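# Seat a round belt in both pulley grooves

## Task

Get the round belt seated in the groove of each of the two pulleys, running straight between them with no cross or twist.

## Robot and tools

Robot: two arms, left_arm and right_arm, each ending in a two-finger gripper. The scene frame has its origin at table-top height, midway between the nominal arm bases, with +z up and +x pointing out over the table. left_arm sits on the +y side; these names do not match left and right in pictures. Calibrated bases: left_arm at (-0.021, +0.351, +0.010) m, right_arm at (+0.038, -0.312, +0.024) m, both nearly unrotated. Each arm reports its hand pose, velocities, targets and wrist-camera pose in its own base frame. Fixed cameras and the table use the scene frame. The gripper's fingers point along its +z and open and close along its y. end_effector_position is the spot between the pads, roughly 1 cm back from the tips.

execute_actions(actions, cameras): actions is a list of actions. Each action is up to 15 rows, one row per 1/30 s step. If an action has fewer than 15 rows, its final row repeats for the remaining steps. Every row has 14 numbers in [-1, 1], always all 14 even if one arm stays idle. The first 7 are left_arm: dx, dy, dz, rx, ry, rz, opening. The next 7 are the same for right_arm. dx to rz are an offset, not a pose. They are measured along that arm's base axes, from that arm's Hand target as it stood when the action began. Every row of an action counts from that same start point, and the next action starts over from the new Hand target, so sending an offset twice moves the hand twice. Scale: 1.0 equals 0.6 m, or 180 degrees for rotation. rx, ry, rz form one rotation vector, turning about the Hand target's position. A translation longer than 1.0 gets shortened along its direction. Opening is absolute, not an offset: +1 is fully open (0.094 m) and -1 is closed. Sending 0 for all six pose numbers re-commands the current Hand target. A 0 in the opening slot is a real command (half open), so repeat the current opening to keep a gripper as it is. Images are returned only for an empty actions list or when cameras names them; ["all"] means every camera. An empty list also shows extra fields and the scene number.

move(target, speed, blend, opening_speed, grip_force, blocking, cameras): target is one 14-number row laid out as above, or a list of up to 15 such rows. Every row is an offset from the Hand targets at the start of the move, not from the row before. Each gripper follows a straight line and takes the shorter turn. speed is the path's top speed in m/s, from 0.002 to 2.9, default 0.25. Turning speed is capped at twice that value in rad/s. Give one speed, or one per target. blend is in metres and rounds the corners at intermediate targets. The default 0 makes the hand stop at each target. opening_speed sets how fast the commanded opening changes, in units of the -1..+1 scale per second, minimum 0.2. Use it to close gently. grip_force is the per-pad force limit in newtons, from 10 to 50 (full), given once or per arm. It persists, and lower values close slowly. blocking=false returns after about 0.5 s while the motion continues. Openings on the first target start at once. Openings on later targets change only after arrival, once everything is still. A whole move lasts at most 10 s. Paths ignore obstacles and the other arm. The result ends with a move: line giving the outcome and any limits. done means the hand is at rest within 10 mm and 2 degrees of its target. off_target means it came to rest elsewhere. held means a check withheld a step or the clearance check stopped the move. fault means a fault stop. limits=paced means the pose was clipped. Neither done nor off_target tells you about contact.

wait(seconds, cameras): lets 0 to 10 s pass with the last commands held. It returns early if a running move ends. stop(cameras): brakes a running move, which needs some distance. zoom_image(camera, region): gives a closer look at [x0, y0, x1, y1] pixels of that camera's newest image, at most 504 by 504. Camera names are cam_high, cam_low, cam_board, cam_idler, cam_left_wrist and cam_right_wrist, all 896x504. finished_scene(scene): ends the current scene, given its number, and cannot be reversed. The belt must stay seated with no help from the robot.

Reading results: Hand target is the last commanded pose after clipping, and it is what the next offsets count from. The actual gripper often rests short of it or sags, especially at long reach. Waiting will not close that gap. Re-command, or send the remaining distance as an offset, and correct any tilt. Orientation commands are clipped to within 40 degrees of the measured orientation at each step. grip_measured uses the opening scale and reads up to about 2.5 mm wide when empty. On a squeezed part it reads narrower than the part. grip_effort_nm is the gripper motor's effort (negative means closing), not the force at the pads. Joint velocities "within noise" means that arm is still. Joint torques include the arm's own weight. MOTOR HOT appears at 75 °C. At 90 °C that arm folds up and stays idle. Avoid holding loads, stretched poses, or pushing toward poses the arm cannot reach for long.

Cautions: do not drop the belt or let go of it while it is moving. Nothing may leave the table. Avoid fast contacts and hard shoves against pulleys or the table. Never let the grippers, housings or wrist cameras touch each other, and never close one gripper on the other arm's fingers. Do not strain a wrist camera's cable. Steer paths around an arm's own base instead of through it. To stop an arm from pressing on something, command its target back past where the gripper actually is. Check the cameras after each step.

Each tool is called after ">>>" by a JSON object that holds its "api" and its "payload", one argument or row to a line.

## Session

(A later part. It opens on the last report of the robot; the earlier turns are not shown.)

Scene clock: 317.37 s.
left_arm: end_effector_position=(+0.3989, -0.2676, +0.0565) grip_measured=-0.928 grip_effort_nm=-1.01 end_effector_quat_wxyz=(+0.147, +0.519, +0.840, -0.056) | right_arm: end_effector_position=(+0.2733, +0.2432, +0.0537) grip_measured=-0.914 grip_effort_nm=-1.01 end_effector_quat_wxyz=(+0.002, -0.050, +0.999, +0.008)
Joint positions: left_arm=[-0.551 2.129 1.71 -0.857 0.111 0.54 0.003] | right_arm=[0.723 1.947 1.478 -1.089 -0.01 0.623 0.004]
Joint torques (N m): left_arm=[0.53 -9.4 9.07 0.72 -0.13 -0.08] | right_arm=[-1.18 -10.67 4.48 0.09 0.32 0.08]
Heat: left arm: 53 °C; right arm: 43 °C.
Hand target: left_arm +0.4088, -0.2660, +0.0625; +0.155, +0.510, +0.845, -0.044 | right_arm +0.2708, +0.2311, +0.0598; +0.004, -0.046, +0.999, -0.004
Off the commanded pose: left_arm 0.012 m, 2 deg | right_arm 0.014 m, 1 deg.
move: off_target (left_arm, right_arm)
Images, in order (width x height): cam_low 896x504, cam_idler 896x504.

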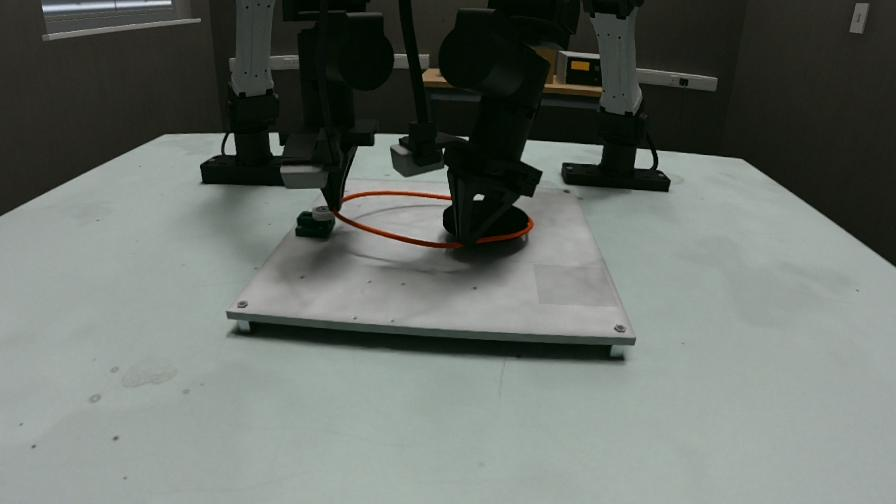

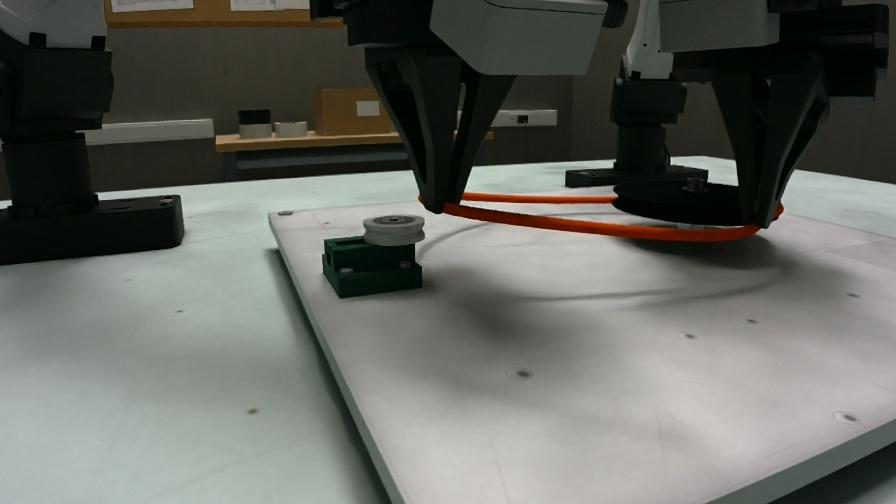

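Great: arc around the rim at mid height. Tighten gently with right.

>>> {"api": "move", "payload": {
  "target": [
    [0.002,-0.015,0.004,0.0,0,0,-0.98,0,-0.035,0.004,0,0,0,-0.98]
  ],
  "speed": 0.08,
  "cameras": []
}}

>>> {"api": "execute_actions", "payload": {
  "actions": []
}}

>>> {"api": "zoom_image", "payload": {
  "camera": "cam_low",
  "region": [380, 160, 580, 290]
}}

>>> {"api": "zoom_image", "payload": {
  "camera": "cam_idler",
  "region": [560, 150, 880, 300]
}}

Scene clock: 319.07 s.
left_arm: end_effector_position=(+0.4033, -0.2809, +0.0607) grip_measured=-0.928 grip_effort_nm=-1.01 end_effector_quat_wxyz=(+0.157, +0.520, +0.837, -0.058) | right_arm: end_effector_position=(+0.2767, +0.2272, +0.0573) grip_measured=-0.914 grip_effort_nm=-1.01 end_effector_quat_wxyz=(+0.010, -0.053, +0.998, +0.014)
Joint positions: left_arm=[-0.569 2.151 1.754 -0.857 0.111 0.525 0.003] | right_arm=[0.682 1.896 1.422 -1.063 -0.011 0.576 0.004]
Joint torques (N m): left_arm=[0.76 -9.55 9.09 0.56 -0.19 -0.1] | right_arm=[-1.63 -10.28 4.46 -0.08 0.34 0.14]
Heat: left arm: 53 °C; right arm: 44 °C.
Hand target: left_arm +0.4101, -0.2750, +0.0649; +0.155, +0.510, +0.845, -0.044 | right_arm +0.2708, +0.2102, +0.0622; +0.004, -0.046, +0.999, -0.004
Off the commanded pose: left_arm 0.010 m, 2 deg | right_arm 0.019 m, 2 deg.
move: off_target (right_arm)
No camera images: "cameras" was empty.

Scene clock: 319.07 s.
left_arm: end_effector_position=(+0.4033, -0.2809, +0.0607) grip_measured=-0.928 grip_effort_nm=-1.01 end_effector_quat_wxyz=(+0.157, +0.520, +0.837, -0.058) | right_arm: end_effector_position=(+0.2767, +0.2272, +0.0573) grip_measured=-0.914 grip_effort_nm=-1.01 end_effector_quat_wxyz=(+0.010, -0.053, +0.998, +0.014)
Joint positions: left_arm=[-0.569 2.151 1.754 -0.857 0.111 0.525 0.003] | right_arm=[0.682 1.896 1.422 -1.063 -0.011 0.576 0.004]
Joint velocities: within noise
Joint torques (N m): left_arm=[0.76 -9.55 9.09 0.56 -0.19 -0.1] | right_arm=[-1.63 -10.28 4.46 -0.08 0.34 0.14]
Motor temperatures (°C): left_arm=[27 53 37 34 25 25 29] | right_arm=[26 44 35 28 26 27 28]
Heat: left arm: 53 °C; right arm: 44 °C.
Hand target: left_arm +0.4101, -0.2750, +0.0649; +0.155, +0.510, +0.845, -0.044 | right_arm +0.2708, +0.2102, +0.0622; +0.004, -0.046, +0.999, -0.004
Tool commands: left_gripper/opening=-0.98 right_gripper/opening=-0.98
Off the commanded pose: left_arm 0.010 m, 2 deg | right_arm 0.019 m, 2 deg.
camera_calibration:
cam_left_wrist: T_world_to_cam=[[-0.889636, -0.451454, -0.0688323, 0.234998], [-0.456204, 0.885384, 0.0892926, 0.468167], [0.0206315, 0.110839, -0.993624, 0.169476], [0, 0, 0, 1]] pos_world=[0.419146, -0.327202, 0.142767]
cam_right_wrist: T_world_to_cam=[[0.107109, -0.993939, -0.0247373, 0.199596], [-0.91085, -0.108069, 0.398337, 0.2925], [-0.398597, -0.0201336, -0.916905, 0.258315], [0, 0, 0, 1]] pos_world=[0.348009, 0.235197, 0.125274]

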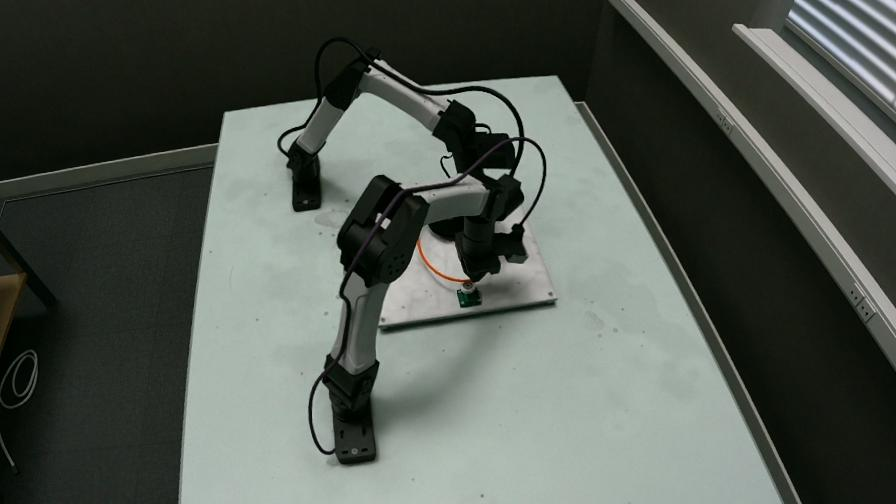

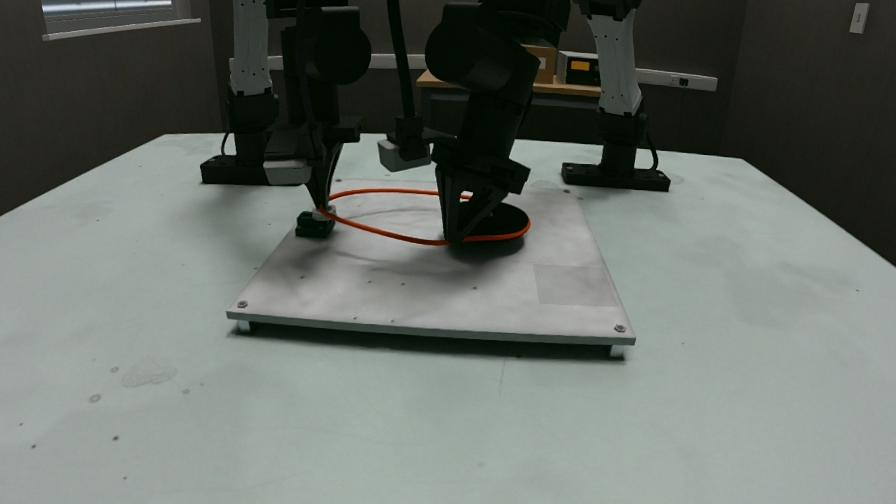

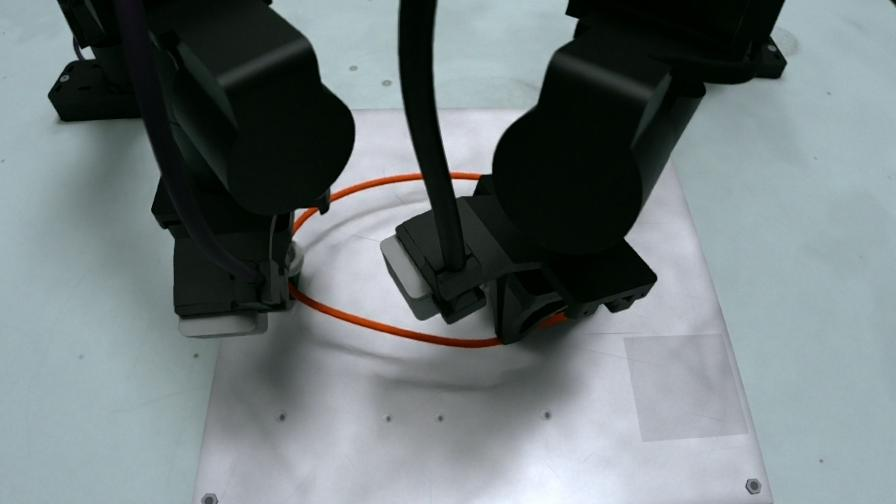

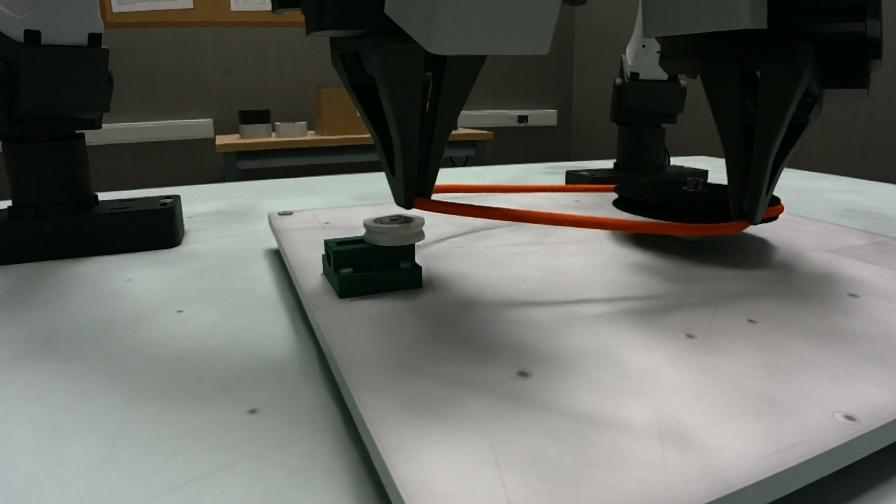

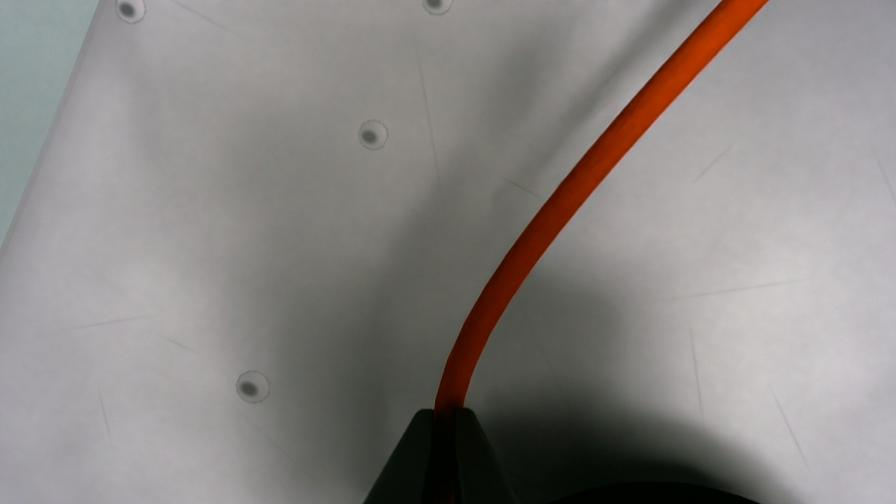

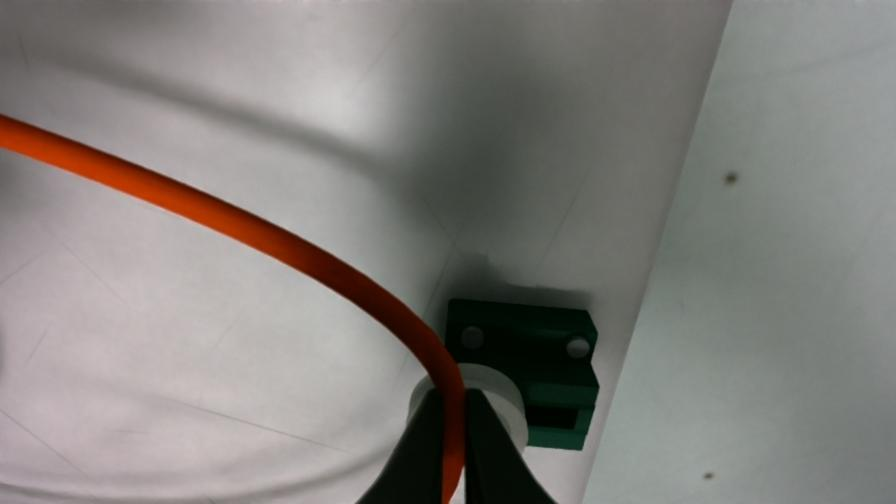

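Scaled by 2.520 from the camera's 896x504 image, which has a finer 1280x720 frame.

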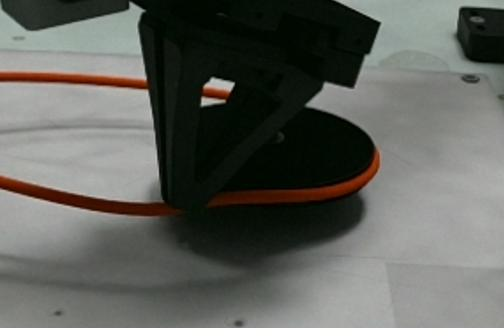

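Scaled by 1.575 from the camera's 896x504 image, which has a finer 1280x720 frame.

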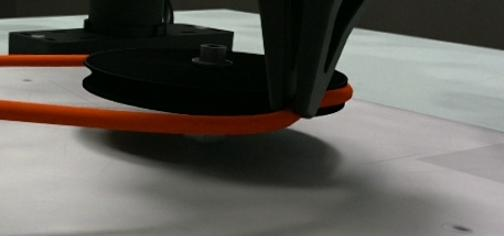

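>>> {"api": "move", "payload": {
  "target": [
    [0.0,-0.005,0.004,0.0,0,0,-0.98,-0.006,-0.03,0.0,0,0,0,-0.98],
    [0.0,-0.005,0.004,0.0,0,0,-0.8,-0.006,-0.03,0.0,0,0,0,-0.98]
  ],
  "speed": 0.08,
  "cameras": ["cam_idler"]
}}

>>> {"api": "move", "payload": {
  "target": [
    [0.01,0,0.0,0.0,0,0,-0.6,-0.004,-0.06,0.0,0,0,0,-0.98],
    [0.01,0,0.12,0.0,0,0,-0.6,-0.004,-0.06,0.0,0,0,0,-0.98],
    [0.0,0.2,0.16,0.0,0,0,-0.6,-0.004,-0.06,0.0,0,0,0,-0.98]
  ],
  "speed": 0.12,
  "cameras": ["cam_idler","cam_low","cam_right_wrist","cam_board"]
}}

>>> {"api": "zoom_image", "payload": {
  "camera": "cam_low",
  "region": [380, 160, 580, 290]
}}

>>> {"api": "zoom_image", "payload": {
  "camera": "cam_idler",
  "region": [560, 150, 880, 300]
}}

Scene clock: 321.73 s.
left_arm: end_effector_position=(+0.4001, -0.2782, +0.0603) grip_measured=-0.802 grip_effort_nm=0.14 end_effector_quat_wxyz=(+0.144, +0.518, +0.842, -0.050) | right_arm: end_effector_position=(+0.2706, +0.2089, +0.0565) grip_measured=-0.914 grip_effort_nm=-1.01 end_effector_quat_wxyz=(+0.003, -0.052, +0.998, +0.018)
Joint positions: left_arm=[-0.575 2.157 1.772 -0.893 0.092 0.514 0.009] | right_arm=[0.644 1.845 1.351 -1.053 -0.027 0.539 0.004]
Joint torques (N m): left_arm=[0.75 -9.62 9.18 0.74 0 -0.02] | right_arm=[-1.47 -9.81 4.64 -0.07 0.46 0.06]
Heat: left arm: 53 °C; right arm: 43 °C.
Hand target: left_arm +0.4099, -0.2781, +0.0672; +0.155, +0.510, +0.845, -0.044 | right_arm +0.2672, +0.1921, +0.0621; +0.004, -0.046, +0.999, -0.004
Off the commanded pose: left_arm 0.012 m, 2 deg | right_arm 0.018 m, 3 deg.
move: off_target (left_arm, right_arm); target 2's new opening was sent with left_arm's hand 0.013 m and 3 deg from that target
Images, in order (width x height): cam_idler 896x504.

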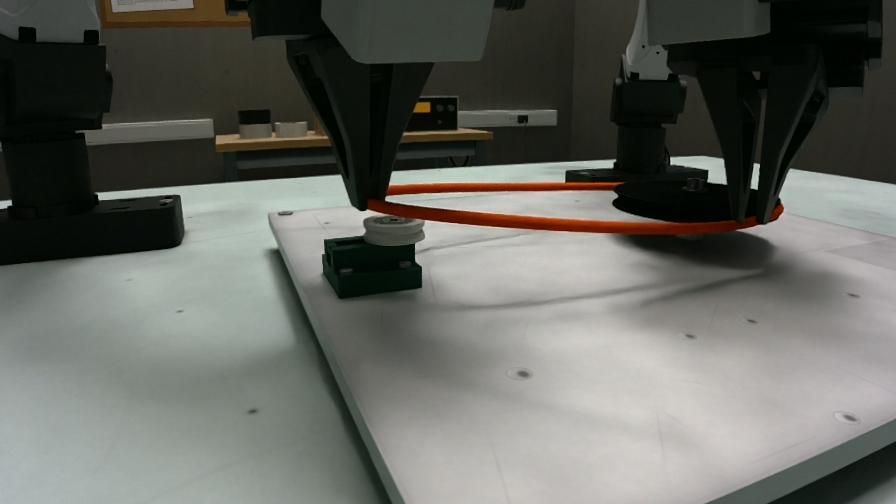

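Scene clock: 325.80 s.
left_arm: end_effector_position=(+0.4155, -0.1571, +0.1488) grip_measured=-0.602 grip_effort_nm=0.14 end_effector_quat_wxyz=(+0.140, +0.503, +0.852, -0.040) | right_arm: end_effector_position=(+0.2687, +0.1957, +0.0614) grip_measured=-0.914 grip_effort_nm=-1.01 end_effector_quat_wxyz=(+0.007, -0.063, +0.996, +0.059)
Joint positions: left_arm=[-0.307 2.005 1.9 -1.209 0.139 0.742 0.019] | right_arm=[0.58 1.764 1.265 -1.001 -0.095 0.457 0.004]
Joint torques (N m): left_arm=[0.21 -12.66 5.14 0.69 0.34 0.25] | right_arm=[-3.44 -9.25 4.37 -0.33 1.1 0.02]
Heat: left arm: 53 °C; right arm: 44 °C.
Hand target: left_arm +0.4100, -0.1580, +0.1633; +0.155, +0.510, +0.845, -0.044 | right_arm +0.2648, +0.1561, +0.0621; +0.004, -0.046, +0.999, -0.004
Off the commanded pose: left_arm 0.016 m, 2 deg | right_arm 0.040 m, 7 deg.
move: off_target (left_arm, right_arm)
camera_calibration:
cam_right_wrist: T_world_to_cam=[[0.126786, -0.985489, -0.112859, 0.167661], [-0.903855, -0.161648, 0.396126, 0.289022], [-0.408622, 0.0517855, -0.911234, 0.246504], [0, 0, 0, 1]] pos_world=[0.340704, 0.199183, 0.129056]
Images, in order (width x height): cam_low 896x504, cam_board 896x504, cam_idler 896x504, cam_right_wrist 896x504.

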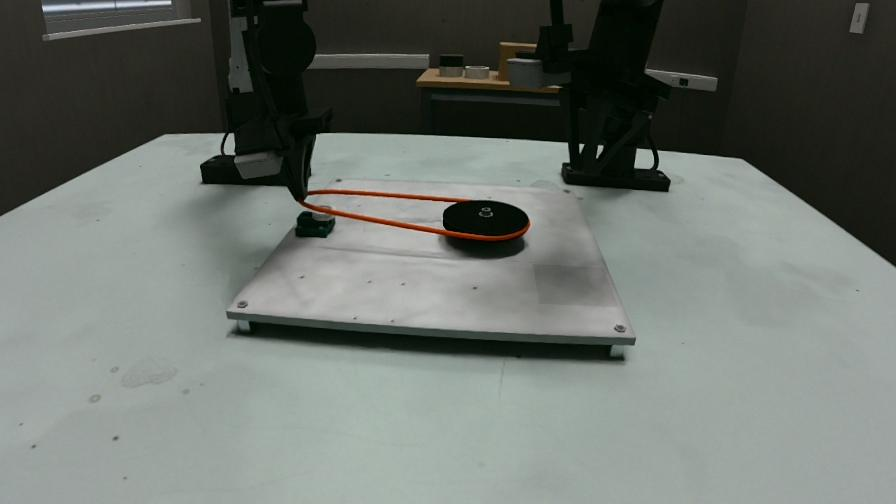

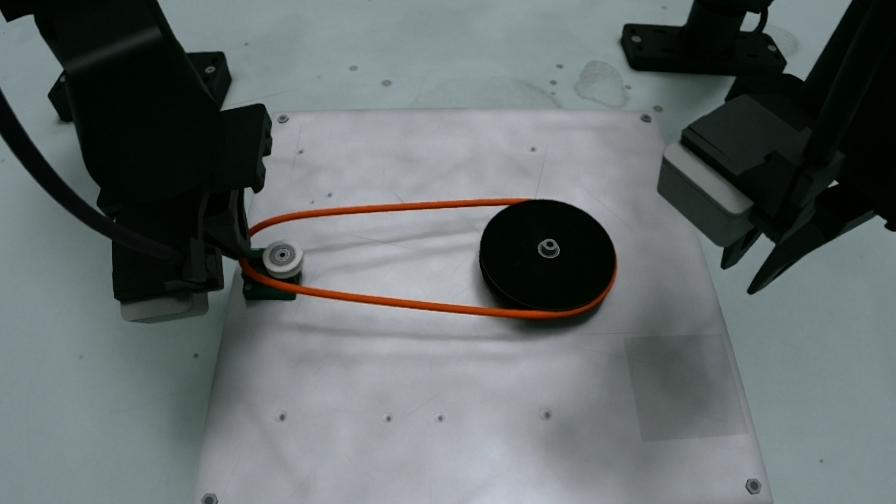

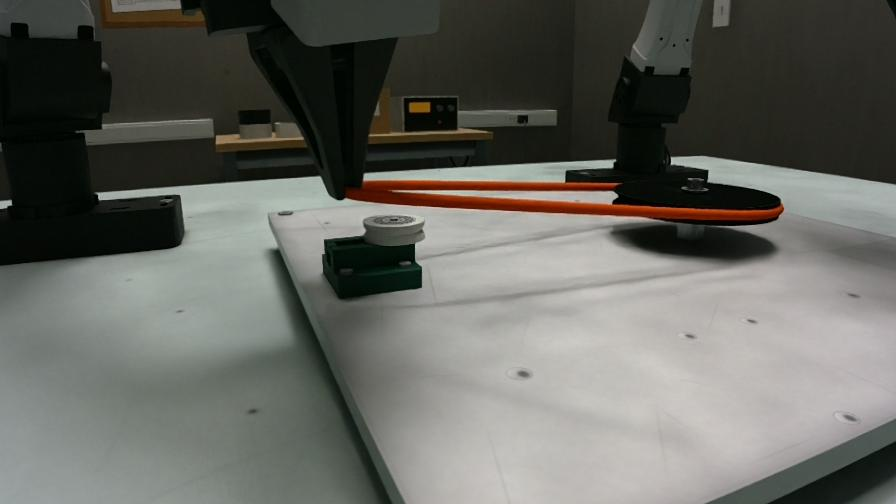

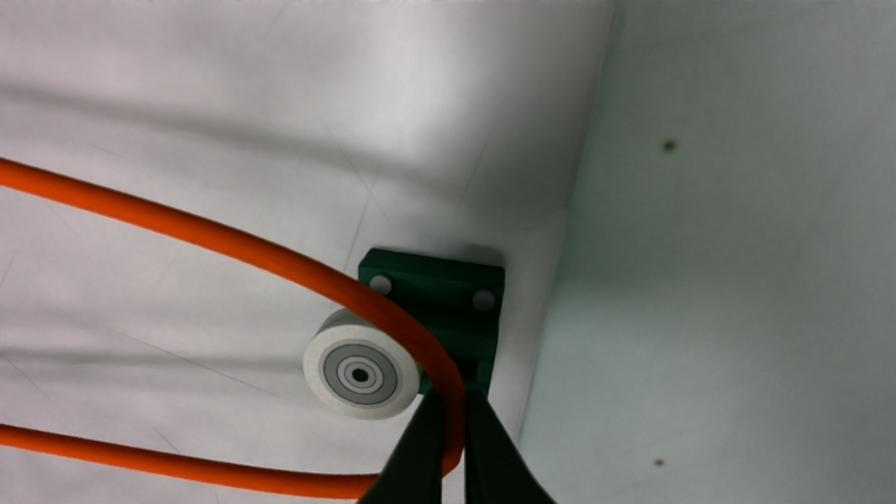

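Scaled by 2.520 from the camera's 896x504 image, which has a finer 1280x720 frame.

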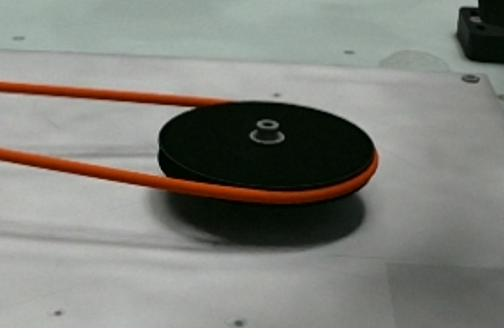

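Scaled by 1.575 from the camera's 896x504 image, which has a finer 1280x720 frame.

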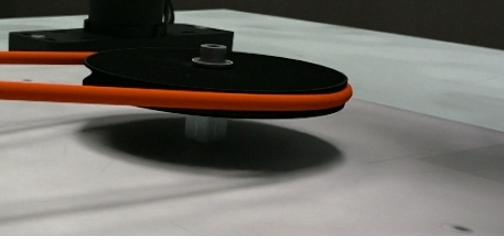

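>>> {"api": "move", "payload": {
  "target": [
    [0,0,0,0.0,0,0,-0.6,-0.008,-0.005,-0.045,0,0,0,-0.98]
  ],
  "speed": 0.08,
  "cameras": ["cam_idler","cam_low","cam_right_wrist"]
}}

>>> {"api": "zoom_image", "payload": {
  "camera": "cam_idler",
  "region": [250, 140, 500, 290]
}}

Scene clock: 328.27 s.
left_arm: end_effector_position=(+0.4154, -0.1572, +0.1488) grip_measured=-0.602 grip_effort_nm=0.14 end_effector_quat_wxyz=(+0.140, +0.503, +0.852, -0.040) | right_arm: end_effector_position=(+0.2645, +0.1947, +0.0388) grip_measured=-0.914 grip_effort_nm=-1.01 end_effector_quat_wxyz=(+0.011, -0.063, +0.996, +0.066)
Joint positions: left_arm=[-0.307 2.005 1.9 -1.209 0.139 0.742 0.019] | right_arm=[0.58 1.764 1.169 -0.892 -0.103 0.457 0.004]
Joint torques (N m): left_arm=[0.23 -12.67 5.15 0.69 0.35 0.26] | right_arm=[-3.44 -8.28 3.74 -0.32 1.19 -0.02]
Heat: left arm: 53 °C; right arm: 44 °C.
Hand target: left_arm +0.4100, -0.1580, +0.1633; +0.155, +0.509, +0.845, -0.044 | right_arm +0.2600, +0.1531, +0.0351; +0.004, -0.046, +0.999, -0.004
Off the commanded pose: left_arm 0.016 m, 2 deg | right_arm 0.042 m, 8 deg.
move: off_target (left_arm, right_arm)
camera_calibration:
cam_right_wrist: T_world_to_cam=[[0.128545, -0.983634, -0.126254, 0.164447], [-0.906051, -0.168244, 0.388285, 0.296095], [-0.403172, 0.0644809, -0.91285, 0.22039], [0, 0, 0, 1]] pos_world=[0.335993, 0.197361, 0.106975]
Images, in order (width x height): cam_low 896x504, cam_idler 896x504, cam_right_wrist 896x504.

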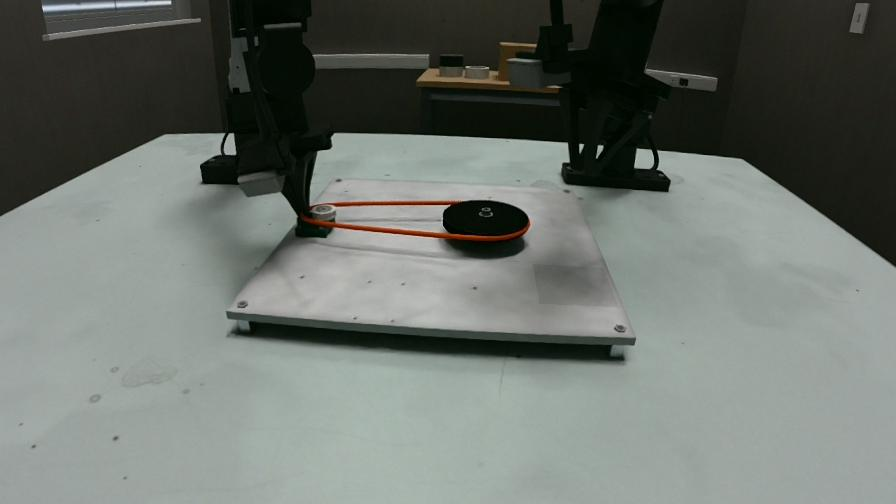

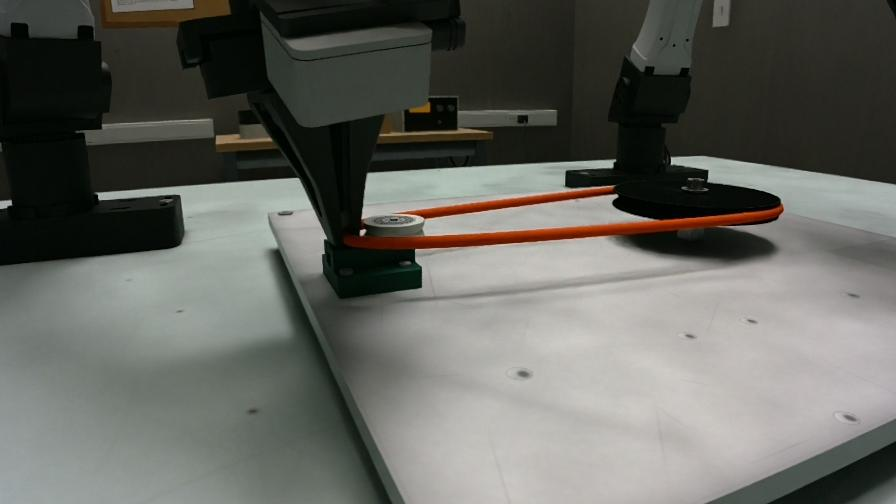

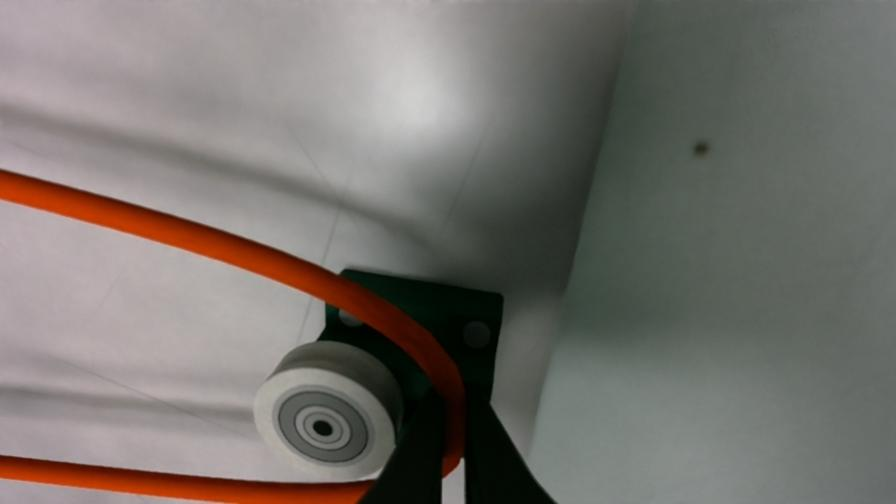

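Scaled by 2.016 from the camera's 896x504 image, which has a finer 1280x720 frame.

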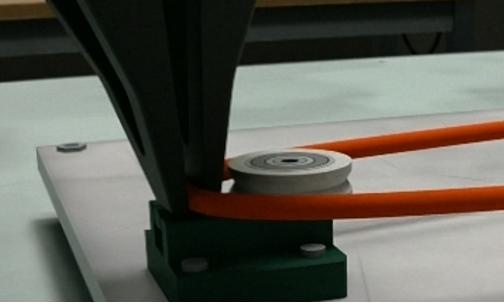

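>>> {"api": "move", "payload": {
  "target": [
    [0,0,0,0.0,0,0,-0.6,0.0,0.06,0.0,0,0,0,-0.98]
  ],
  "speed": 0.06,
  "cameras": ["cam_idler","cam_board","cam_right_wrist"]
}}

>>> {"api": "zoom_image", "payload": {
  "camera": "cam_idler",
  "region": [250, 140, 500, 290]
}}

Scene clock: 330.83 s.
left_arm: end_effector_position=(+0.4154, -0.1572, +0.1488) grip_measured=-0.602 grip_effort_nm=0.14 end_effector_quat_wxyz=(+0.140, +0.503, +0.852, -0.040) | right_arm: end_effector_position=(+0.2614, +0.2016, +0.0383) grip_measured=-0.914 grip_effort_nm=-1.01 end_effector_quat_wxyz=(+0.011, -0.051, +0.998, +0.033)
Joint positions: left_arm=[-0.307 2.005 1.9 -1.209 0.139 0.742 0.019] | right_arm=[0.635 1.796 1.211 -0.931 -0.042 0.533 0.004]
Joint torques (N m): left_arm=[0.23 -12.67 5.14 0.69 0.35 0.26] | right_arm=[-0.01 -5.56 7.06 -0.07 0.6 0.18]
Heat: left arm: 54 °C; right arm: 44 °C.
Hand target: left_arm +0.4100, -0.1580, +0.1633; +0.155, +0.509, +0.845, -0.044 | right_arm +0.2600, +0.1891, +0.0351; +0.004, -0.046, +0.999, -0.004
Off the commanded pose: left_arm 0.016 m, 2 deg | right_arm 0.013 m, 4 deg.
move: off_target (left_arm, right_arm)
camera_calibration:
cam_right_wrist: T_world_to_cam=[[0.104259, -0.992637, -0.0616639, 0.177185], [-0.911261, -0.120182, 0.393903, 0.28618], [-0.398413, 0.015124, -0.917081, 0.227151], [0, 0, 0, 1]] pos_world=[0.332812, 0.206839, 0.106514]
Images, in order (width x height): cam_board 896x504, cam_idler 896x504, cam_right_wrist 896x504.

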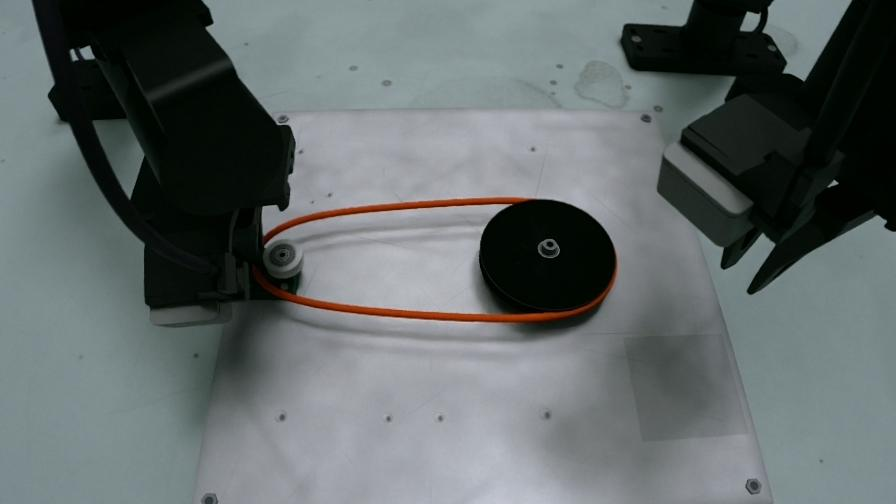

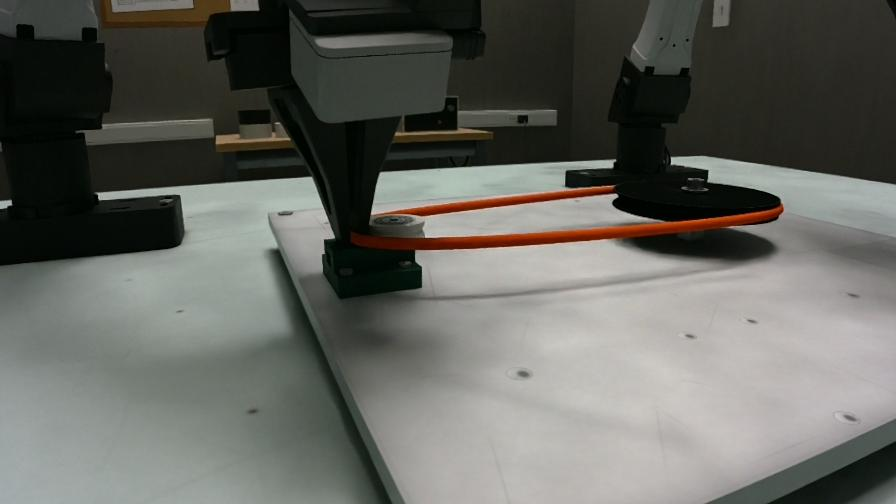

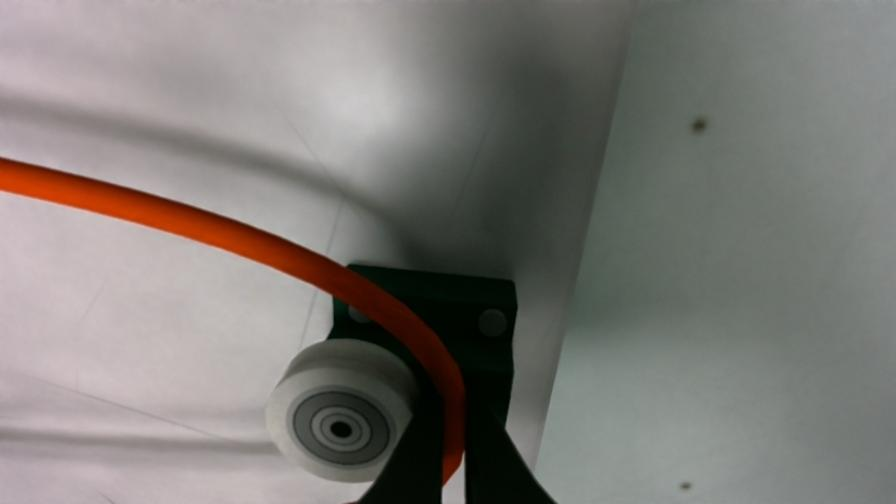

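Scaled by 2.016 from the camera's 896x504 image, which has a finer 1280x720 frame.

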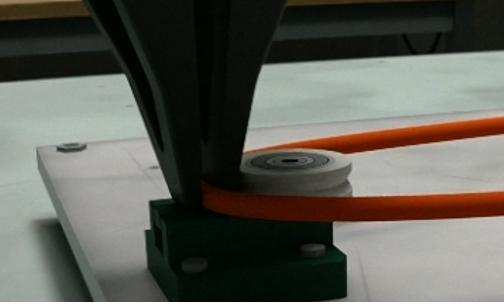

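>>> {"api": "move", "payload": {
  "target": [
    [0,0,0,0.0,0,0,-0.6,0.0,0.012,-0.004,0,0,0,-0.98],
    [0,0,0,0.0,0,0,-0.6,0.0,0.012,-0.004,0,0,0,-0.8]
  ],
  "speed": 0.06,
  "opening_speed": 0.3,
  "cameras": ["cam_idler","cam_board","cam_right_wrist"]
}}

>>> {"api": "zoom_image", "payload": {
  "camera": "cam_idler",
  "region": [250, 140, 500, 290]
}}

Scene clock: 333.37 s.
left_arm: end_effector_position=(+0.4154, -0.1572, +0.1488) grip_measured=-0.602 grip_effort_nm=0.14 end_effector_quat_wxyz=(+0.140, +0.503, +0.852, -0.040) | right_arm: end_effector_position=(+0.2615, +0.2004, +0.0379) grip_measured=-0.802 grip_effort_nm=0.12 end_effector_quat_wxyz=(+0.012, -0.048, +0.999, +0.016)
Joint positions: left_arm=[-0.307 2.005 1.9 -1.209 0.139 0.742 0.019] | right_arm=[0.648 1.809 1.229 -0.953 -0.012 0.552 0.009]
Joint torques (N m): left_arm=[0.21 -12.66 5.14 0.69 0.35 0.26] | right_arm=[0.43 -5.09 6.74 0.18 0.32 0.17]
Heat: left arm: 54 °C; right arm: 43 °C.
Hand target: left_arm +0.4100, -0.1580, +0.1633; +0.155, +0.509, +0.845, -0.044 | right_arm +0.2599, +0.1964, +0.0328; +0.004, -0.046, +0.999, -0.004
Off the commanded pose: left_arm 0.016 m, 2 deg | right_arm 0.007 m, 2 deg.
move: off_target (left_arm); target 2's new opening was sent with right_arm's hand 0.008 m and 3 deg from that target
camera_calibration:
cam_right_wrist: T_world_to_cam=[[0.0962021, -0.994992, -0.0271336, 0.177217], [-0.913198, -0.0990734, 0.395289, 0.282411], [-0.395997, -0.0132492, -0.918156, 0.231993], [0, 0, 0, 1]] pos_world=[0.332717, 0.207383, 0.10618]
Images, in order (width x height): cam_board 896x504, cam_idler 896x504, cam_right_wrist 896x504.

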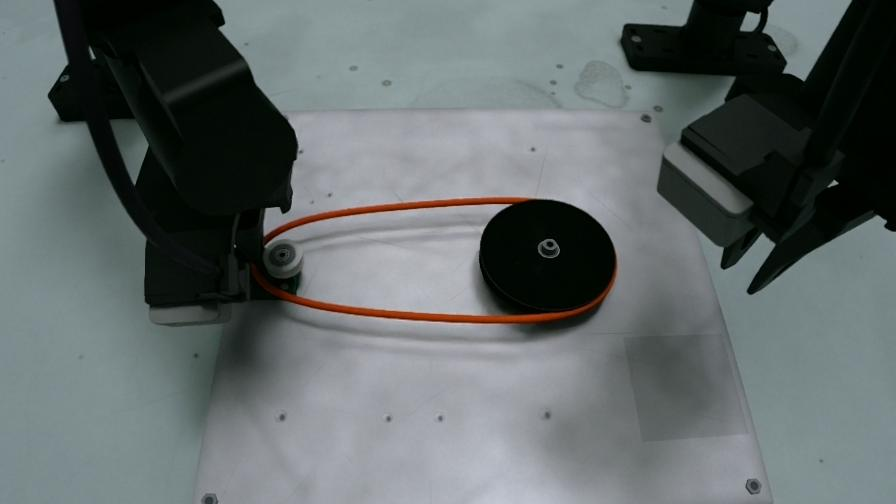

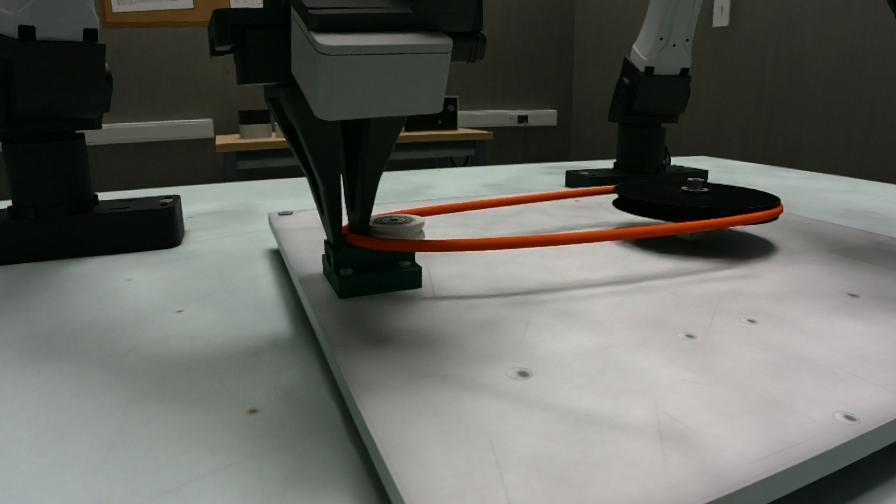

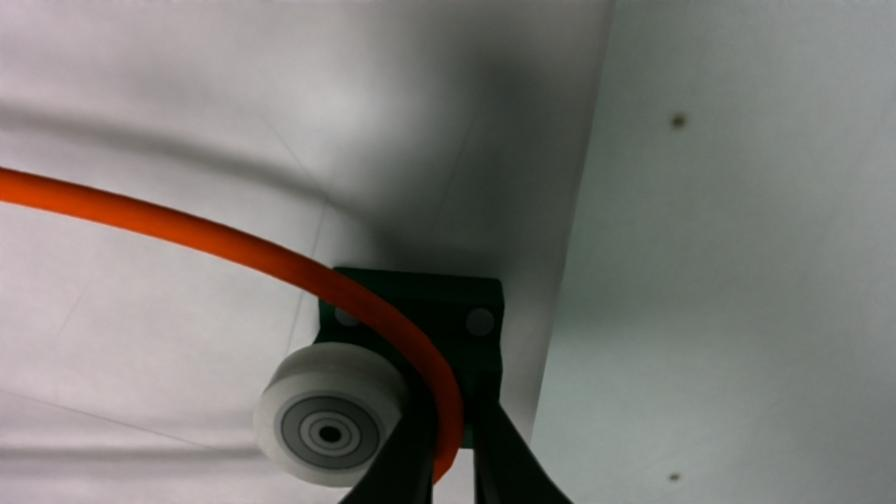

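Scaled by 2.016 from the camera's 896x504 image, which has a finer 1280x720 frame.

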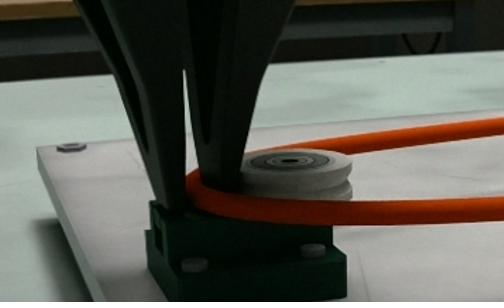

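>>> {"api": "move", "payload": {
  "target": [
    [0,0,0,0.0,0,0,-0.6,0.0,0.015,0.02,0,0,0,-0.8]
  ],
  "speed": 0.06,
  "cameras": ["cam_right_wrist"]
}}

>>> {"api": "zoom_image", "payload": {
  "camera": "cam_right_wrist",
  "region": [200, 250, 560, 504]
}}

>>> {"api": "wait", "payload": {
  "seconds": 0,
  "cameras": ["cam_idler"]
}}

>>> {"api": "zoom_image", "payload": {
  "camera": "cam_idler",
  "region": [250, 140, 500, 290]
}}

Scene clock: 335.27 s.
left_arm: end_effector_position=(+0.4154, -0.1572, +0.1488) grip_measured=-0.602 grip_effort_nm=0.14 end_effector_quat_wxyz=(+0.140, +0.503, +0.852, -0.040) | right_arm: end_effector_position=(+0.2578, +0.2021, +0.0425) grip_measured=-0.802 grip_effort_nm=0.10 end_effector_quat_wxyz=(+0.003, -0.046, +0.999, +0.000)
Joint positions: left_arm=[-0.307 2.005 1.9 -1.209 0.139 0.742 0.019] | right_arm=[0.666 1.826 1.27 -1.01 0.002 0.575 0.009]
Joint torques (N m): left_arm=[0.21 -12.67 5.14 0.69 0.35 0.26] | right_arm=[0.54 -6.2 7.83 0.12 0.16 0.19]
Heat: left arm: 54 °C; right arm: 43 °C.
Hand target: left_arm +0.4100, -0.1580, +0.1633; +0.155, +0.509, +0.845, -0.044 | right_arm +0.2600, +0.2053, +0.0447; +0.004, -0.046, +0.999, -0.004
Off the commanded pose: left_arm 0.016 m, 2 deg | right_arm 0.004 m, 1 deg.
move: off_target (left_arm)
camera_calibration:
cam_right_wrist: T_world_to_cam=[[0.092288, -0.99573, 0.00224574, 0.179301], [-0.906457, -0.0830801, 0.414045, 0.271652], [-0.41209, -0.0402471, -0.910254, 0.244007], [0, 0, 0, 1]] pos_world=[0.330246, 0.210925, 0.109229]
Images, in order (width x height): cam_right_wrist 896x504.

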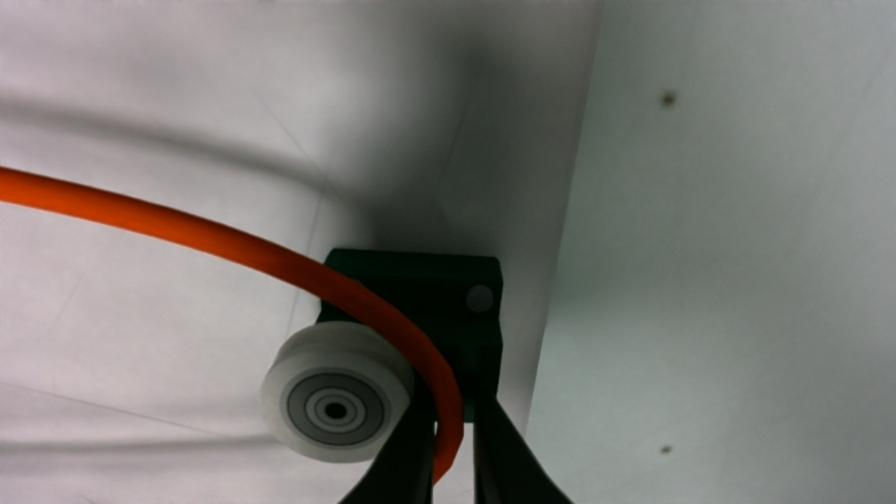

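Scaled by 1.400 from the camera's 896x504 image, which has a finer 1280x720 frame.

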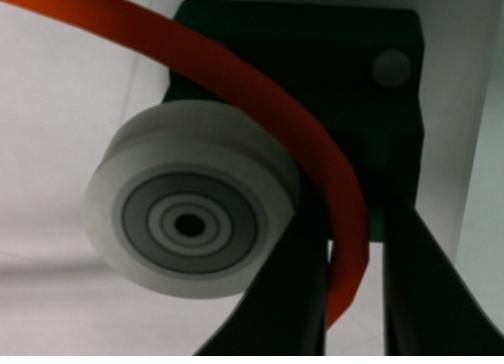

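Scene clock: 335.27 s.
left_arm: end_effector_position=(+0.4154, -0.1572, +0.1488) grip_measured=-0.602 grip_effort_nm=0.14 end_effector_quat_wxyz=(+0.140, +0.503, +0.852, -0.040) | right_arm: end_effector_position=(+0.2578, +0.2021, +0.0425) grip_measured=-0.802 grip_effort_nm=0.10 end_effector_quat_wxyz=(+0.003, -0.046, +0.999, +0.000)
Joint positions: left_arm=[-0.307 2.005 1.9 -1.209 0.139 0.742 0.019] | right_arm=[0.666 1.826 1.27 -1.01 0.002 0.575 0.009]
Joint torques (N m): left_arm=[0.21 -12.67 5.14 0.69 0.35 0.26] | right_arm=[0.54 -6.2 7.83 0.12 0.16 0.19]
Heat: left arm: 54 °C; right arm: 43 °C.
Hand target: left_arm +0.4100, -0.1580, +0.1633; +0.155, +0.509, +0.845, -0.044 | right_arm +0.2600, +0.2053, +0.0447; +0.004, -0.046, +0.999, -0.004
Tool commands: left_gripper/opening=-0.6 right_gripper/opening=-0.8
Off the commanded pose: left_arm 0.016 m, 2 deg | right_arm 0.004 m, 1 deg.
Images, in order (width x height): cam_idler 896x504.

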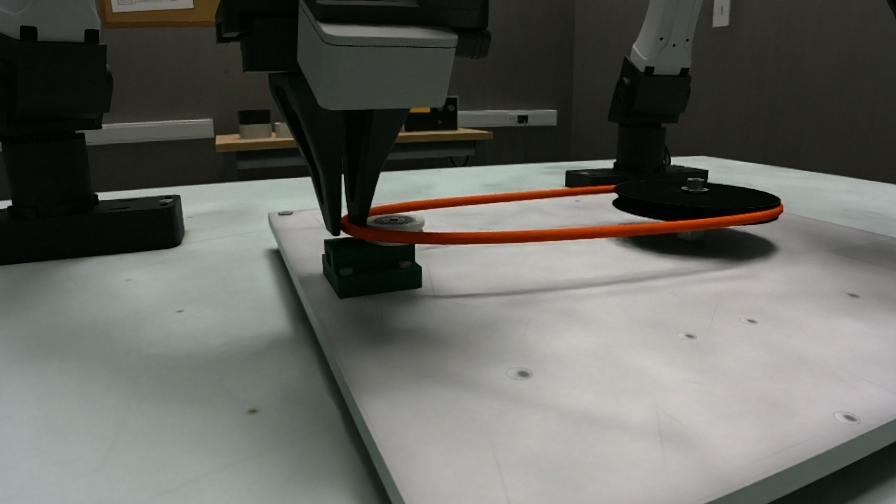

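Scaled by 2.016 from the camera's 896x504 image, which has a finer 1280x720 frame.

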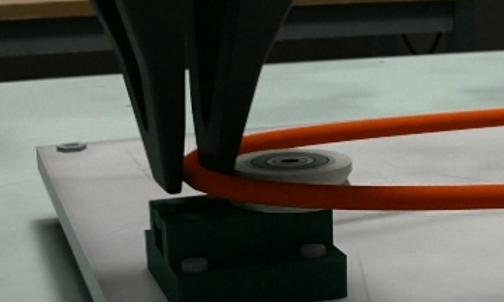

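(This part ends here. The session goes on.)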